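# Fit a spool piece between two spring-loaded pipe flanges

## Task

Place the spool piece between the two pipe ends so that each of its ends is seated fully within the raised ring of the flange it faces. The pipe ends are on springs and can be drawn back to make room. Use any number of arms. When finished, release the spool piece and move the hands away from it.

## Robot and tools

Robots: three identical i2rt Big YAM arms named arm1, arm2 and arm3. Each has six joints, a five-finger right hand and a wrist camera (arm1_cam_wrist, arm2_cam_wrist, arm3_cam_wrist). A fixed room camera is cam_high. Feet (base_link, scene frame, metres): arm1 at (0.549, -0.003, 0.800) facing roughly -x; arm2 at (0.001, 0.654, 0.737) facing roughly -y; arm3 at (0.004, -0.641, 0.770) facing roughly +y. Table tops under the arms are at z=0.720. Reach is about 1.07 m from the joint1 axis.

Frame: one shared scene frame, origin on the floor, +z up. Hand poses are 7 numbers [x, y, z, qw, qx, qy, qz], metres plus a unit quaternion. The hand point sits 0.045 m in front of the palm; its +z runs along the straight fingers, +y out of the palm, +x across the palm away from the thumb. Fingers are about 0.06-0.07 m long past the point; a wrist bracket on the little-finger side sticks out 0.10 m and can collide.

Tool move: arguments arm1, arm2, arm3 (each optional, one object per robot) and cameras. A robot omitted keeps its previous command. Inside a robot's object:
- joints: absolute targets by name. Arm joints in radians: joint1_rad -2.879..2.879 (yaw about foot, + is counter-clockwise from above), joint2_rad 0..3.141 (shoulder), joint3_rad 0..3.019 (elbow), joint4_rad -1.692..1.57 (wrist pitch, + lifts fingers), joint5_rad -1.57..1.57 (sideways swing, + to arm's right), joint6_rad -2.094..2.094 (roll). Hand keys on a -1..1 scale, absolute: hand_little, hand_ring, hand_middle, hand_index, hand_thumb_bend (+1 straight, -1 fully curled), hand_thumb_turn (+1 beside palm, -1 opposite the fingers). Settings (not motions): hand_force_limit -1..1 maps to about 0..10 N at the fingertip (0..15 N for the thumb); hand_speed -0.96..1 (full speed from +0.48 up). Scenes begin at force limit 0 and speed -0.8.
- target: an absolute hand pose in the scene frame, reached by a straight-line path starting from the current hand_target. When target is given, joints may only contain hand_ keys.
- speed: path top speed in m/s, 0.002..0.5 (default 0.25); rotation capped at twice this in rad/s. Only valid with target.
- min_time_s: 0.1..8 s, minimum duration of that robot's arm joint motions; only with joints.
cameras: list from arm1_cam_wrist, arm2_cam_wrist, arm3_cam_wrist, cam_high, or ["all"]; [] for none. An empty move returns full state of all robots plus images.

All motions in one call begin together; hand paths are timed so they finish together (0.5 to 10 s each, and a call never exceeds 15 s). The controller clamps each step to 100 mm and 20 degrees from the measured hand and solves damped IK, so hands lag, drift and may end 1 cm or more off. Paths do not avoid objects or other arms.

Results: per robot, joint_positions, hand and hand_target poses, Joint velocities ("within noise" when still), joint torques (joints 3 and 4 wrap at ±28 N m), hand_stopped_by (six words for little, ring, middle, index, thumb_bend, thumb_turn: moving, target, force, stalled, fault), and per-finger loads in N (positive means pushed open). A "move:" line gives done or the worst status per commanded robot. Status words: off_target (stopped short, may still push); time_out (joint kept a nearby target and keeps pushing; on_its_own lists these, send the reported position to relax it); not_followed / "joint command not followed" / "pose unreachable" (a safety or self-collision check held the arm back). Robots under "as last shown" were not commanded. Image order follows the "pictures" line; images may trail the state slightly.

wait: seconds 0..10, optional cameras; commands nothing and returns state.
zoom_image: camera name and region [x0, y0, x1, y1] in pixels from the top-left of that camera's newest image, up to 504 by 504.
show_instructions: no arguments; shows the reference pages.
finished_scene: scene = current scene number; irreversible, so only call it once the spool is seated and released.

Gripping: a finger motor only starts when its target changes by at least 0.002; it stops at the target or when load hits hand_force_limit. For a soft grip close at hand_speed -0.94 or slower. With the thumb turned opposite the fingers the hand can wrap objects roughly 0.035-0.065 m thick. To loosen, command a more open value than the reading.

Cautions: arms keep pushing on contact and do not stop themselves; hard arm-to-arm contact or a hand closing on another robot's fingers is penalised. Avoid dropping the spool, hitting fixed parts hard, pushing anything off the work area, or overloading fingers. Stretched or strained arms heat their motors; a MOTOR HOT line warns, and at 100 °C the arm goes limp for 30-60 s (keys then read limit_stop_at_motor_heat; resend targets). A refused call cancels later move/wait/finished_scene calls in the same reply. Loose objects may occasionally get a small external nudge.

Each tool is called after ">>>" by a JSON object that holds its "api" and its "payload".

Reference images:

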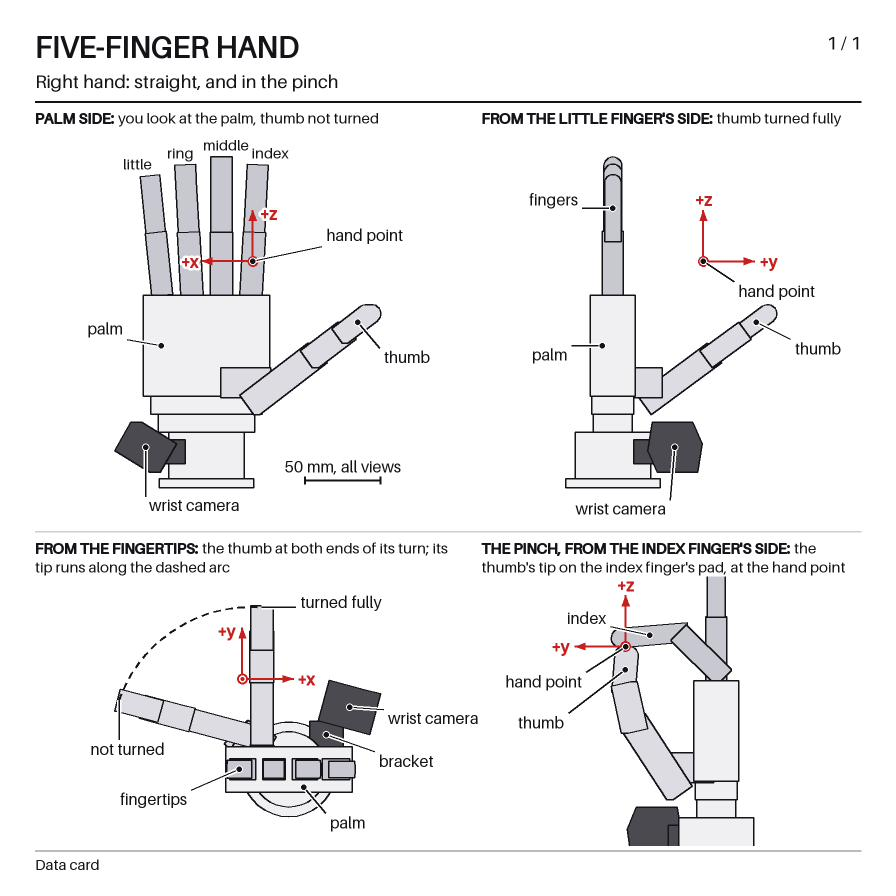

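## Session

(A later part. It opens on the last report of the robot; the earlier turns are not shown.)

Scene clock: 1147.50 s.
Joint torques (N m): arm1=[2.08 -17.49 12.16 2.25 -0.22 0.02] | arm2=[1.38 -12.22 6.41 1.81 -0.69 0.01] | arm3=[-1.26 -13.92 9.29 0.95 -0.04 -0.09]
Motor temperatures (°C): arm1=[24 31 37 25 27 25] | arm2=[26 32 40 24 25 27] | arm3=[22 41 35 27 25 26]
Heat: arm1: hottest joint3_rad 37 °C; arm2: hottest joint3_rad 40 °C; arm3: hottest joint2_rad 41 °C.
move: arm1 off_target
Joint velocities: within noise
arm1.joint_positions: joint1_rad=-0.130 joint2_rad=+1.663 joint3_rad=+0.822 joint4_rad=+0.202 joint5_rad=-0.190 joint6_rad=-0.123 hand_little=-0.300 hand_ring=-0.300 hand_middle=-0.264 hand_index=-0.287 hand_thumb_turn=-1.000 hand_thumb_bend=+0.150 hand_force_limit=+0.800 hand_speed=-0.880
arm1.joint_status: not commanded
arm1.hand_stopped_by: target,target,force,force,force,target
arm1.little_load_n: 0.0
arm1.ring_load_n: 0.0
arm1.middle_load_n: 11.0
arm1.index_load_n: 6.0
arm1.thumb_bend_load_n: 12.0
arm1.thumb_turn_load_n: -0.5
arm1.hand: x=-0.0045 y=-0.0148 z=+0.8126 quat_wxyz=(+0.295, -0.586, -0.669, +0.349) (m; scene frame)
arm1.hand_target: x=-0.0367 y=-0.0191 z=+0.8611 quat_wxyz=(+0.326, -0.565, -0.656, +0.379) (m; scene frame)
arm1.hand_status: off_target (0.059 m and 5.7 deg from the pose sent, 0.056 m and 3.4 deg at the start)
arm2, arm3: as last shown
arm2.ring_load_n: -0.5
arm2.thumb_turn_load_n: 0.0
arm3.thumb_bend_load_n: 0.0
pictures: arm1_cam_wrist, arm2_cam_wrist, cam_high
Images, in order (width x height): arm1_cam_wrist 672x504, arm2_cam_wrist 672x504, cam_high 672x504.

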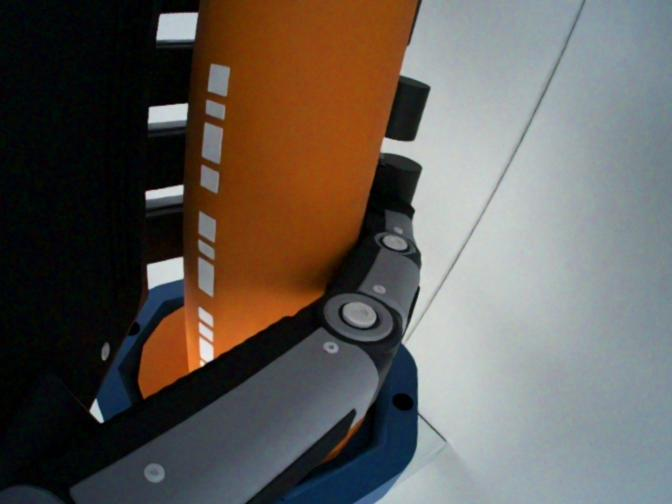

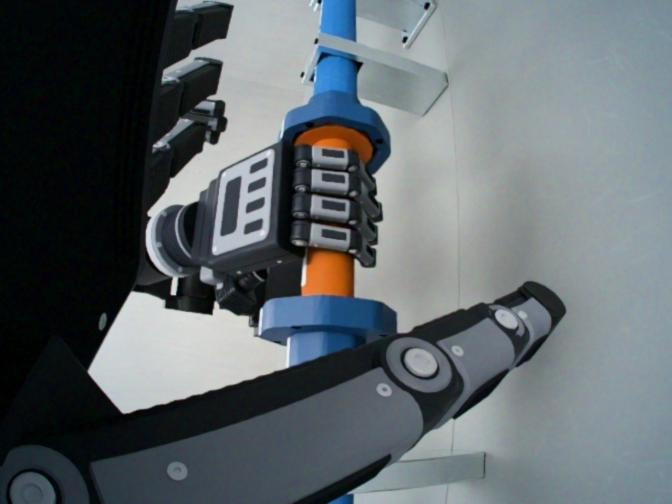

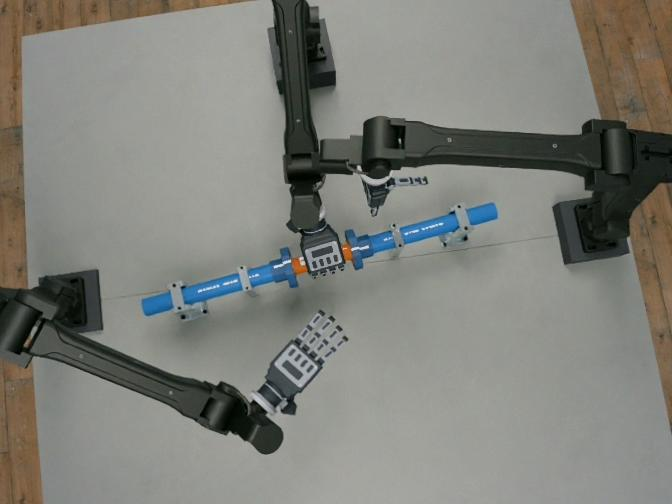

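>>> {"api": "move", "payload": {"arm1": {"target": [-0.020, -0.017, 0.832, 0.3264, -0.5654, -0.6558, 0.3789], "speed": 0.08}}}

>>> {"api": "move", "payload": {"arm1": {"joints": {"hand_little": 1, "hand_ring": 1, "hand_middle": 1, "hand_index": 1, "hand_thumb_bend": 1, "hand_speed": -0.4}}}}

>>> {"api": "move", "payload": {"arm1": {"target": [-0.060, -0.017, 0.920, 0.3264, -0.5654, -0.6558, 0.3789], "speed": 0.15}, "arm3": {"target": [0.07, -0.22, 1.03, 0.0, -0.9976, -0.0698, 0.0], "speed": 0.15}, "cameras": ["cam_high", "arm2_cam_wrist", "arm1_cam_wrist"]}}

Scene clock: 1169.07 s.
Joint torques (N m): arm1=[1.44 -15.38 7.61 3.92 -0.44 -0.04] | arm2=[1.44 -12.22 6.41 1.8 -0.69 0.01] | arm3=[-1.14 -14.04 9.32 0.96 -0.06 -0.11]
Motor temperatures (°C): arm1=[24 31 39 25 27 25] | arm2=[26 32 39 24 25 27] | arm3=[22 41 35 27 25 26]
Heat: arm1: hottest joint3_rad 39 °C; arm2: hottest joint3_rad 39 °C; arm3: hottest joint2_rad 41 °C.
move: arm1 off_target
Joint velocities: within noise
arm1.joint_positions: joint1_rad=-0.130 joint2_rad=+1.663 joint3_rad=+0.803 joint4_rad=+0.256 joint5_rad=-0.191 joint6_rad=-0.123 hand_little=-0.300 hand_ring=-0.300 hand_middle=-0.264 hand_index=-0.287 hand_thumb_turn=-1.000 hand_thumb_bend=+0.150 hand_force_limit=+0.800 hand_speed=-0.880
arm1.joint_status: not commanded
arm1.hand_stopped_by: target,target,force,force,force,target
arm1.little_load_n: 0.0
arm1.ring_load_n: 0.0
arm1.middle_load_n: 11.5
arm1.index_load_n: 5.5
arm1.thumb_bend_load_n: 11.0
arm1.thumb_turn_load_n: -1.0
arm1.hand: x=-0.0059 y=-0.0147 z=+0.8137 quat_wxyz=(+0.308, -0.579, -0.665, +0.358) (m; scene frame)
arm1.hand_target: x=-0.0193 y=-0.0170 z=+0.8323 quat_wxyz=(+0.326, -0.566, -0.656, +0.379) (m; scene frame)
arm1.hand_status: off_target (0.023 m and 3.7 deg from the pose sent, 0.025 m and 5.7 deg at the start)
arm2, arm3: as last shown
arm2.ring_load_n: 0.0
pictures: none

Scene clock: 1170.53 s.
Joint torques (N m): arm1=[1.38 -15.27 7.75 2.89 -0.18 -0.02] | arm2=[1.44 -12.22 6.41 1.8 -0.69 0.01] | arm3=[-1.26 -13.92 9.29 0.91 -0.04 -0.11]
Motor temperatures (°C): arm1=[24 31 39 25 27 25] | arm2=[26 32 39 24 25 27] | arm3=[22 41 35 27 25 26]
Heat: arm1: hottest joint3_rad 39 °C; arm2: hottest joint3_rad 39 °C; arm3: hottest joint2_rad 41 °C.
move: arm1 done
Joint velocities: within noise
arm1.joint_positions: joint1_rad=-0.130 joint2_rad=+1.663 joint3_rad=+0.802 joint4_rad=+0.283 joint5_rad=-0.197 joint6_rad=-0.123 hand_little=+1.000 hand_ring=+1.000 hand_middle=+1.000 hand_index=+1.000 hand_thumb_turn=-1.000 hand_thumb_bend=+1.000 hand_force_limit=+0.800 hand_speed=-0.400
arm1.joint_status: all done
arm1.hand_stopped_by: target,target,target,target,target,target
arm1.little_load_n: 0.0
arm1.ring_load_n: 0.0
arm1.middle_load_n: 0.0
arm1.index_load_n: 0.0
arm1.thumb_bend_load_n: 0.0
arm1.thumb_turn_load_n: 0.0
arm1.hand: x=-0.0107 y=-0.0154 z=+0.8185 quat_wxyz=(+0.315, -0.572, -0.662, +0.367) (m; scene frame)
arm1.hand_target: x=-0.0193 y=-0.0169 z=+0.8323 quat_wxyz=(+0.326, -0.566, -0.656, +0.379) (m; scene frame)
arm1.hand_status: not commanded
arm2, arm3: as last shown
pictures: none

Scene clock: 1172.00 s.
Joint torques (N m): arm1=[1.9 -15.38 12.18 1.95 0 0.02] | arm2=[1.44 -12.22 6.41 1.81 -0.69 0.01] | arm3=[-1.08 -11.75 9.29 0.14 -0.04 -0.06]
Motor temperatures (°C): arm1=[24 31 39 25 27 25] | arm2=[26 32 39 24 25 27] | arm3=[22 41 35 27 25 26]
Heat: arm1: hottest joint3_rad 39 °C; arm2: hottest joint3_rad 39 °C; arm3: hottest joint2_rad 41 °C.
move: arm1 off_target; arm3 done
Joint velocities: within noise
arm1.joint_positions: joint1_rad=-0.130 joint2_rad=+1.582 joint3_rad=+0.965 joint4_rad=+0.031 joint5_rad=-0.196 joint6_rad=-0.123 hand_little=+1.000 hand_ring=+1.000 hand_middle=+1.000 hand_index=+1.000 hand_thumb_turn=-1.000 hand_thumb_bend=+1.000 hand_force_limit=+0.800 hand_speed=-0.400
arm1.joint_status: not commanded
arm1.hand_stopped_by: target,target,target,target,target,target
arm1.little_load_n: 0.0
arm1.ring_load_n: 0.0
arm1.middle_load_n: 0.0
arm1.index_load_n: 0.0
arm1.thumb_bend_load_n: 0.0
arm1.thumb_turn_load_n: 0.0
arm1.hand: x=-0.0410 y=-0.0126 z=+0.8931 quat_wxyz=(+0.313, -0.574, -0.663, +0.365) (m; scene frame)
arm1.hand_target: x=-0.0587 y=-0.0170 z=+0.9205 quat_wxyz=(+0.326, -0.565, -0.656, +0.379) (m; scene frame)
arm1.hand_status: off_target (0.033 m and 2.6 deg from the pose sent, 0.113 m and 2.1 deg at the start)
arm2: as last shown
arm3.joint_positions: joint1_rad=-0.179 joint2_rad=+1.633 joint3_rad=+1.689 joint4_rad=-1.621 joint5_rad=+0.001 joint6_rad=-0.315 hand_little=-0.990 hand_ring=+1.000 hand_middle=+1.000 hand_index=+1.000 hand_thumb_turn=-1.000 hand_thumb_bend=+1.000 hand_force_limit=+0.600 hand_speed=+0.200
arm3.joint_status: not commanded
arm3.hand_stopped_by: target,target,target,target,target,target
arm3.little_load_n: 0.0
arm3.ring_load_n: 0.0
arm3.middle_load_n: 0.0
arm3.index_load_n: 0.0
arm3.thumb_bend_load_n: 0.0
arm3.thumb_turn_load_n: 0.0
arm3.hand: x=+0.0699 y=-0.2163 z=+1.0272 quat_wxyz=(-0.002, +0.998, +0.068, +0.001) (m; scene frame)
arm3.hand_target: x=+0.0700 y=-0.2199 z=+1.0300 quat_wxyz=(+0.000, +0.998, +0.070, +0.000) (m; scene frame)
arm3.hand_status: done (0.005 m and 0.4 deg from the pose sent, 0.082 m and 0.7 deg at the start)
pictures: arm1_cam_wrist, arm2_cam_wrist, cam_high
Images, in order (width x height): arm1_cam_wrist 672x504, arm2_cam_wrist 672x504, cam_high 672x504.

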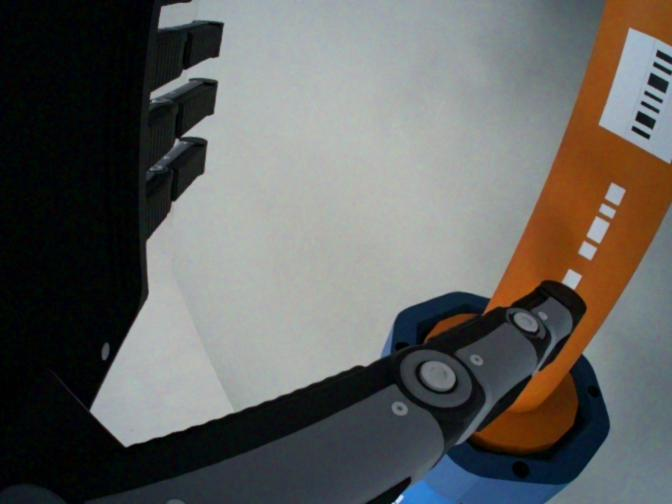

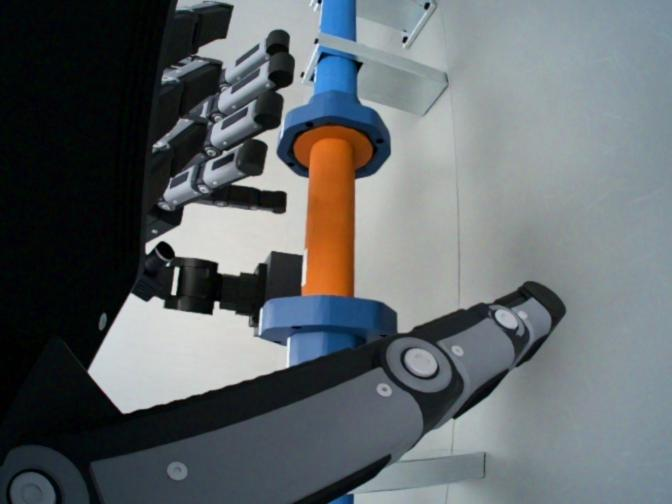

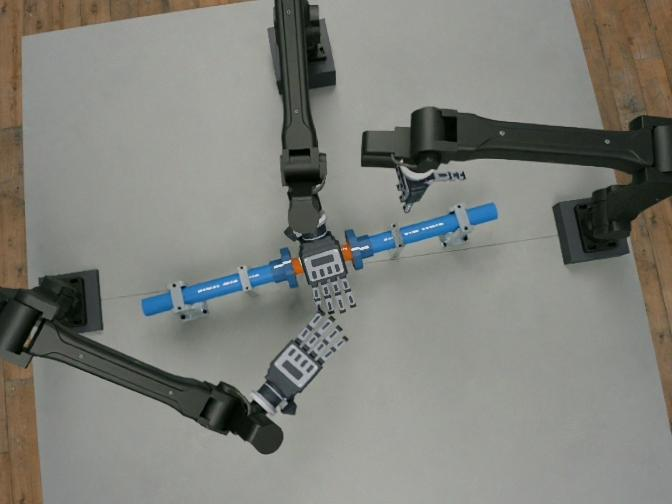

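>>> {"api": "zoom_image", "payload": {"camera": "arm2_cam_wrist", "region": [265, 85, 405, 190]}}

>>> {"api": "zoom_image", "payload": {"camera": "arm1_cam_wrist", "region": [370, 280, 620, 504]}}

>>> {"api": "zoom_image", "payload": {"camera": "arm2_cam_wrist", "region": [245, 270, 405, 370]}}

Scaled by 3.600 from the camera's 672x504 image, which has a finer 960x720 frame.

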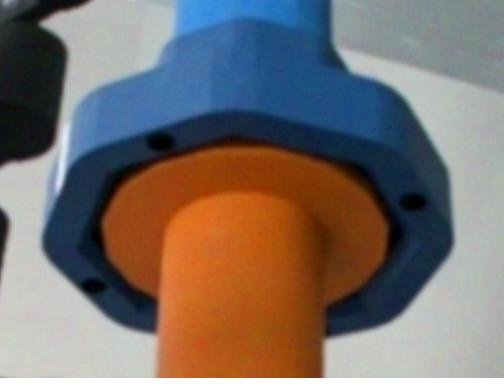

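Scaled by 2.016 from the camera's 672x504 image, which has a finer 960x720 frame.

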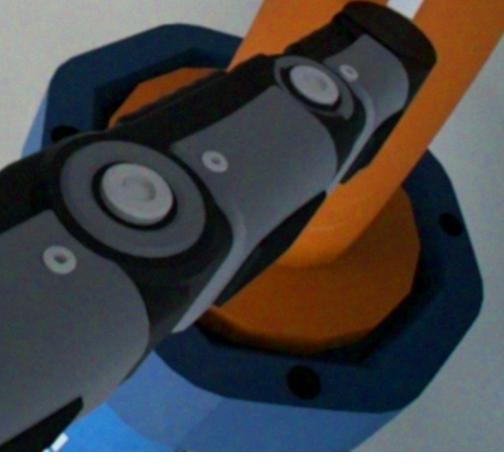

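Scaled by 3.150 from the camera's 672x504 image, which has a finer 960x720 frame.

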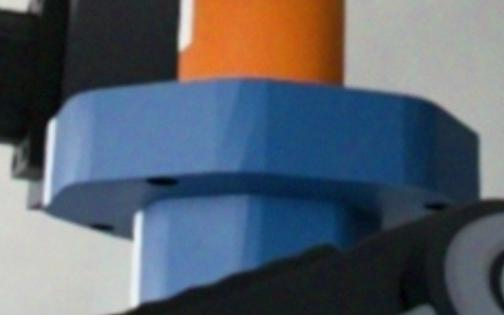

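>>> {"api": "move", "payload": {"arm2": {"target": [-0.25, 0.19, 0.95, -0.2198, 0.2620, -0.7199, 0.6040], "speed": 0.25}}}

>>> {"api": "move", "payload": {"arm1": {"target": [-0.045, -0.017, 0.995, 0.3264, -0.5654, -0.6558, 0.3789], "speed": 0.2}}}

>>> {"api": "move", "payload": {"arm1": {"target": [0.16, -0.017, 1.02, 0.3264, -0.5654, -0.6558, 0.3789], "speed": 0.3}, "cameras": ["cam_high", "arm1_cam_wrist"]}}

>>> {"api": "zoom_image", "payload": {"camera": "cam_high", "region": [265, 222, 375, 297]}}

Scene clock: 1185.37 s.
Joint torques (N m): arm1=[1.9 -15.44 12.22 1.92 0 0.03] | arm2=[2.55 -11.05 10.77 -0.01 -0.87 -0.19] | arm3=[-1.03 -11.58 9.36 0.1 -0.05 -0.07]
Motor temperatures (°C): arm1=[24 31 39 24 26 25] | arm2=[26 32 40 24 25 27] | arm3=[22 42 35 27 25 26]
Heat: arm1: hottest joint3_rad 39 °C; arm2: hottest joint3_rad 40 °C; arm3: hottest joint2_rad 42 °C.
move: arm2 off_target
Joint velocities: within noise
arm1, arm3: as last shown
arm2.joint_positions: joint1_rad=-0.862 joint2_rad=+1.703 joint3_rad=+1.351 joint4_rad=-1.086 joint5_rad=-1.390 joint6_rad=-1.388 hand_little=+1.000 hand_ring=+1.000 hand_middle=+1.000 hand_index=+1.000 hand_thumb_turn=-1.000 hand_thumb_bend=+1.000 hand_force_limit=+0.600 hand_speed=+0.200
arm2.joint_status: not commanded
arm2.hand_stopped_by: target,target,target,target,target,target
arm2.little_load_n: 0.0
arm2.ring_load_n: 0.0
arm2.middle_load_n: 0.0
arm2.index_load_n: -0.5
arm2.thumb_bend_load_n: 0.0
arm2.thumb_turn_load_n: 0.0
arm2.hand: x=-0.2408 y=+0.2043 z=+0.9371 quat_wxyz=(-0.232, +0.243, -0.726, +0.599) (m; scene frame)
arm2.hand_target: x=-0.2493 y=+0.1909 z=+0.9501 quat_wxyz=(-0.219, +0.261, -0.720, +0.604) (m; scene frame)
arm2.hand_status: off_target (0.021 m and 2.8 deg from the pose sent, 0.146 m and 0.6 deg at the start)
pictures: none

Scene clock: 1186.60 s.
Joint torques (N m): arm1=[1.96 -13.39 12.93 2 -0.07 0] | arm2=[2.55 -11.05 10.78 -0.01 -0.87 -0.17] | arm3=[-1.26 -11.58 9.36 0.09 -0.04 -0.06]
Motor temperatures (°C): arm1=[24 30 39 24 26 25] | arm2=[26 32 40 24 25 27] | arm3=[22 42 35 27 25 26]
Heat: arm1: hottest joint3_rad 39 °C; arm2: hottest joint3_rad 40 °C; arm3: hottest joint2_rad 42 °C.
move: arm1 off_target
Joint velocities: within noise
arm1.joint_positions: joint1_rad=-0.130 joint2_rad=+1.445 joint3_rad=+1.042 joint4_rad=-0.171 joint5_rad=-0.196 joint6_rad=-0.123 hand_little=+1.000 hand_ring=+1.000 hand_middle=+1.000 hand_index=+1.000 hand_thumb_turn=-1.000 hand_thumb_bend=+1.000 hand_force_limit=+0.800 hand_speed=-0.400
arm1.joint_status: not commanded
arm1.hand_stopped_by: target,target,target,target,target,target
arm1.little_load_n: 0.0
arm1.ring_load_n: 0.0
arm1.middle_load_n: 0.0
arm1.index_load_n: 0.0
arm1.thumb_bend_load_n: 0.0
arm1.thumb_turn_load_n: 0.0
arm1.hand: x=-0.0305 y=-0.0134 z=+0.9725 quat_wxyz=(+0.317, -0.572, -0.661, +0.368) (m; scene frame)
arm1.hand_target: x=-0.0439 y=-0.0170 z=+0.9951 quat_wxyz=(+0.326, -0.565, -0.656, +0.379) (m; scene frame)
arm1.hand_status: off_target (0.027 m and 2.0 deg from the pose sent, 0.102 m and 2.6 deg at the start)
arm2, arm3: as last shown
arm2.joint_positions: joint1_rad=-0.862 joint2_rad=+1.703 joint3_rad=+1.351 joint4_rad=-1.086 joint5_rad=-1.390 joint6_rad=-1.389 hand_little=+1.000 hand_ring=+1.000 hand_middle=+1.000 hand_index=+1.000 hand_thumb_turn=-1.000 hand_thumb_bend=+1.000 hand_force_limit=+0.600 hand_speed=+0.200
arm2.index_load_n: 0.0
arm2.hand_target: x=-0.2492 y=+0.1910 z=+0.9501 quat_wxyz=(-0.219, +0.261, -0.720, +0.604) (m; scene frame)
pictures: none

Scene clock: 1188.27 s.
Joint torques (N m): arm1=[-0.21 -5.36 8.66 1.99 -0.2 -0.21] | arm2=[2.55 -11.11 10.78 -0.02 -0.87 -0.17] | arm3=[-0.91 -11.58 9.29 0.13 -0.05 -0.06]
Motor temperatures (°C): arm1=[24 30 39 24 26 25] | arm2=[26 32 40 24 25 27] | arm3=[22 42 35 27 25 26]
Heat: arm1: hottest joint3_rad 39 °C; arm2: hottest joint3_rad 40 °C; arm3: hottest joint2_rad 42 °C.
move: arm1 done
Joint velocities: within noise
arm1.joint_positions: joint1_rad=-0.164 joint2_rad=+0.849 joint3_rad=+0.717 joint4_rad=-0.405 joint5_rad=-0.244 joint6_rad=-0.135 hand_little=+1.000 hand_ring=+1.000 hand_middle=+1.000 hand_index=+1.000 hand_thumb_turn=-1.000 hand_thumb_bend=+1.000 hand_force_limit=+0.800 hand_speed=-0.400
arm1.joint_status: not commanded
arm1.hand_stopped_by: target,target,target,target,target,target
arm1.little_load_n: 0.0
arm1.ring_load_n: 0.0
arm1.middle_load_n: 0.0
arm1.index_load_n: 0.0
arm1.thumb_bend_load_n: 0.0
arm1.thumb_turn_load_n: 0.0
arm1.hand: x=+0.1547 y=-0.0237 z=+1.0245 quat_wxyz=(+0.325, -0.562, -0.656, +0.385) (m; scene frame)
arm1.hand_target: x=+0.1598 y=-0.0172 z=+1.0199 quat_wxyz=(+0.326, -0.565, -0.656, +0.379) (m; scene frame)
arm1.hand_status: done (0.010 m and 0.8 deg from the pose sent, 0.196 m and 1.9 deg at the start)
arm2, arm3: as last shown
pictures: arm1_cam_wrist, cam_high
Images, in order (width x height): arm1_cam_wrist 672x504, cam_high 672x504.

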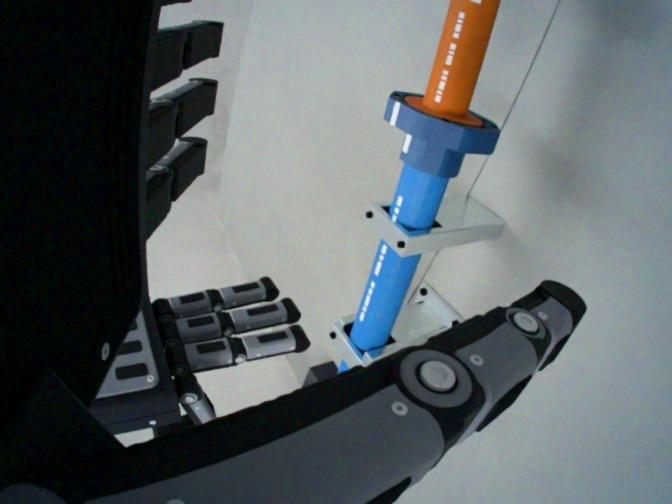

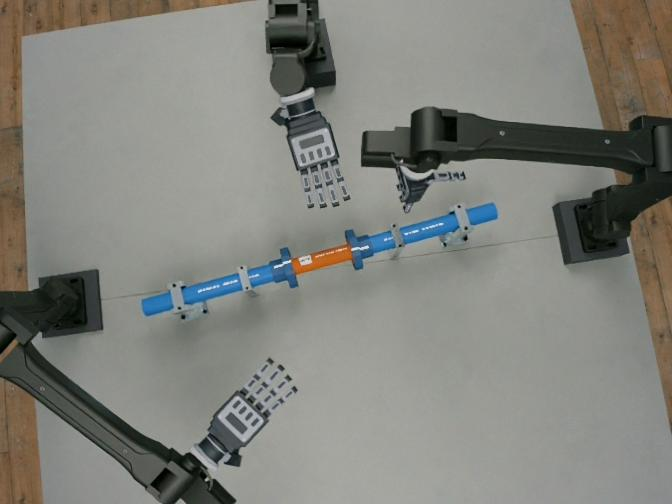

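Scaled by 4.582.

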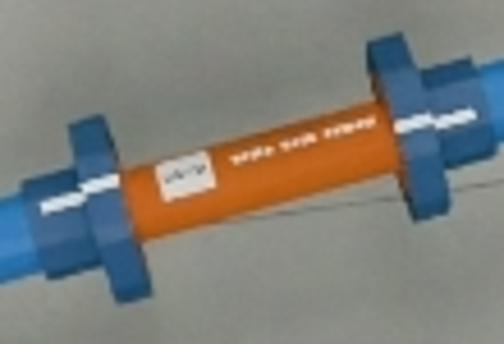

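>>> {"api": "zoom_image", "payload": {"camera": "arm1_cam_wrist", "region": [370, 60, 520, 190]}}

>>> {"api": "zoom_image", "payload": {"camera": "cam_high", "region": [335, 222, 375, 277]}}

Scaled by 3.360 from the camera's 672x504 image, which has a finer 960x720 frame.

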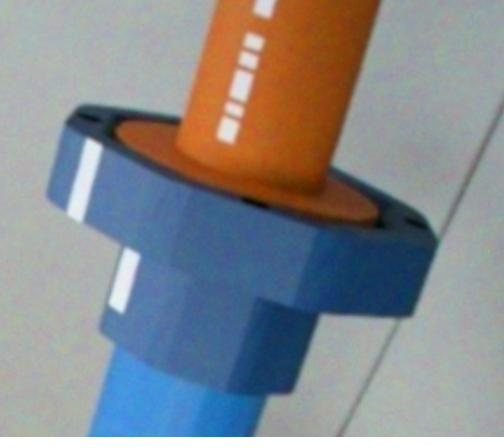

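Scaled by 9.164.

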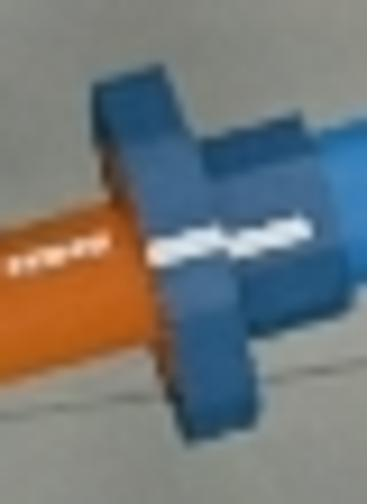

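>>> {"api": "finished_scene", "payload": {"scene": 2}}

The scene is finished: the task was done.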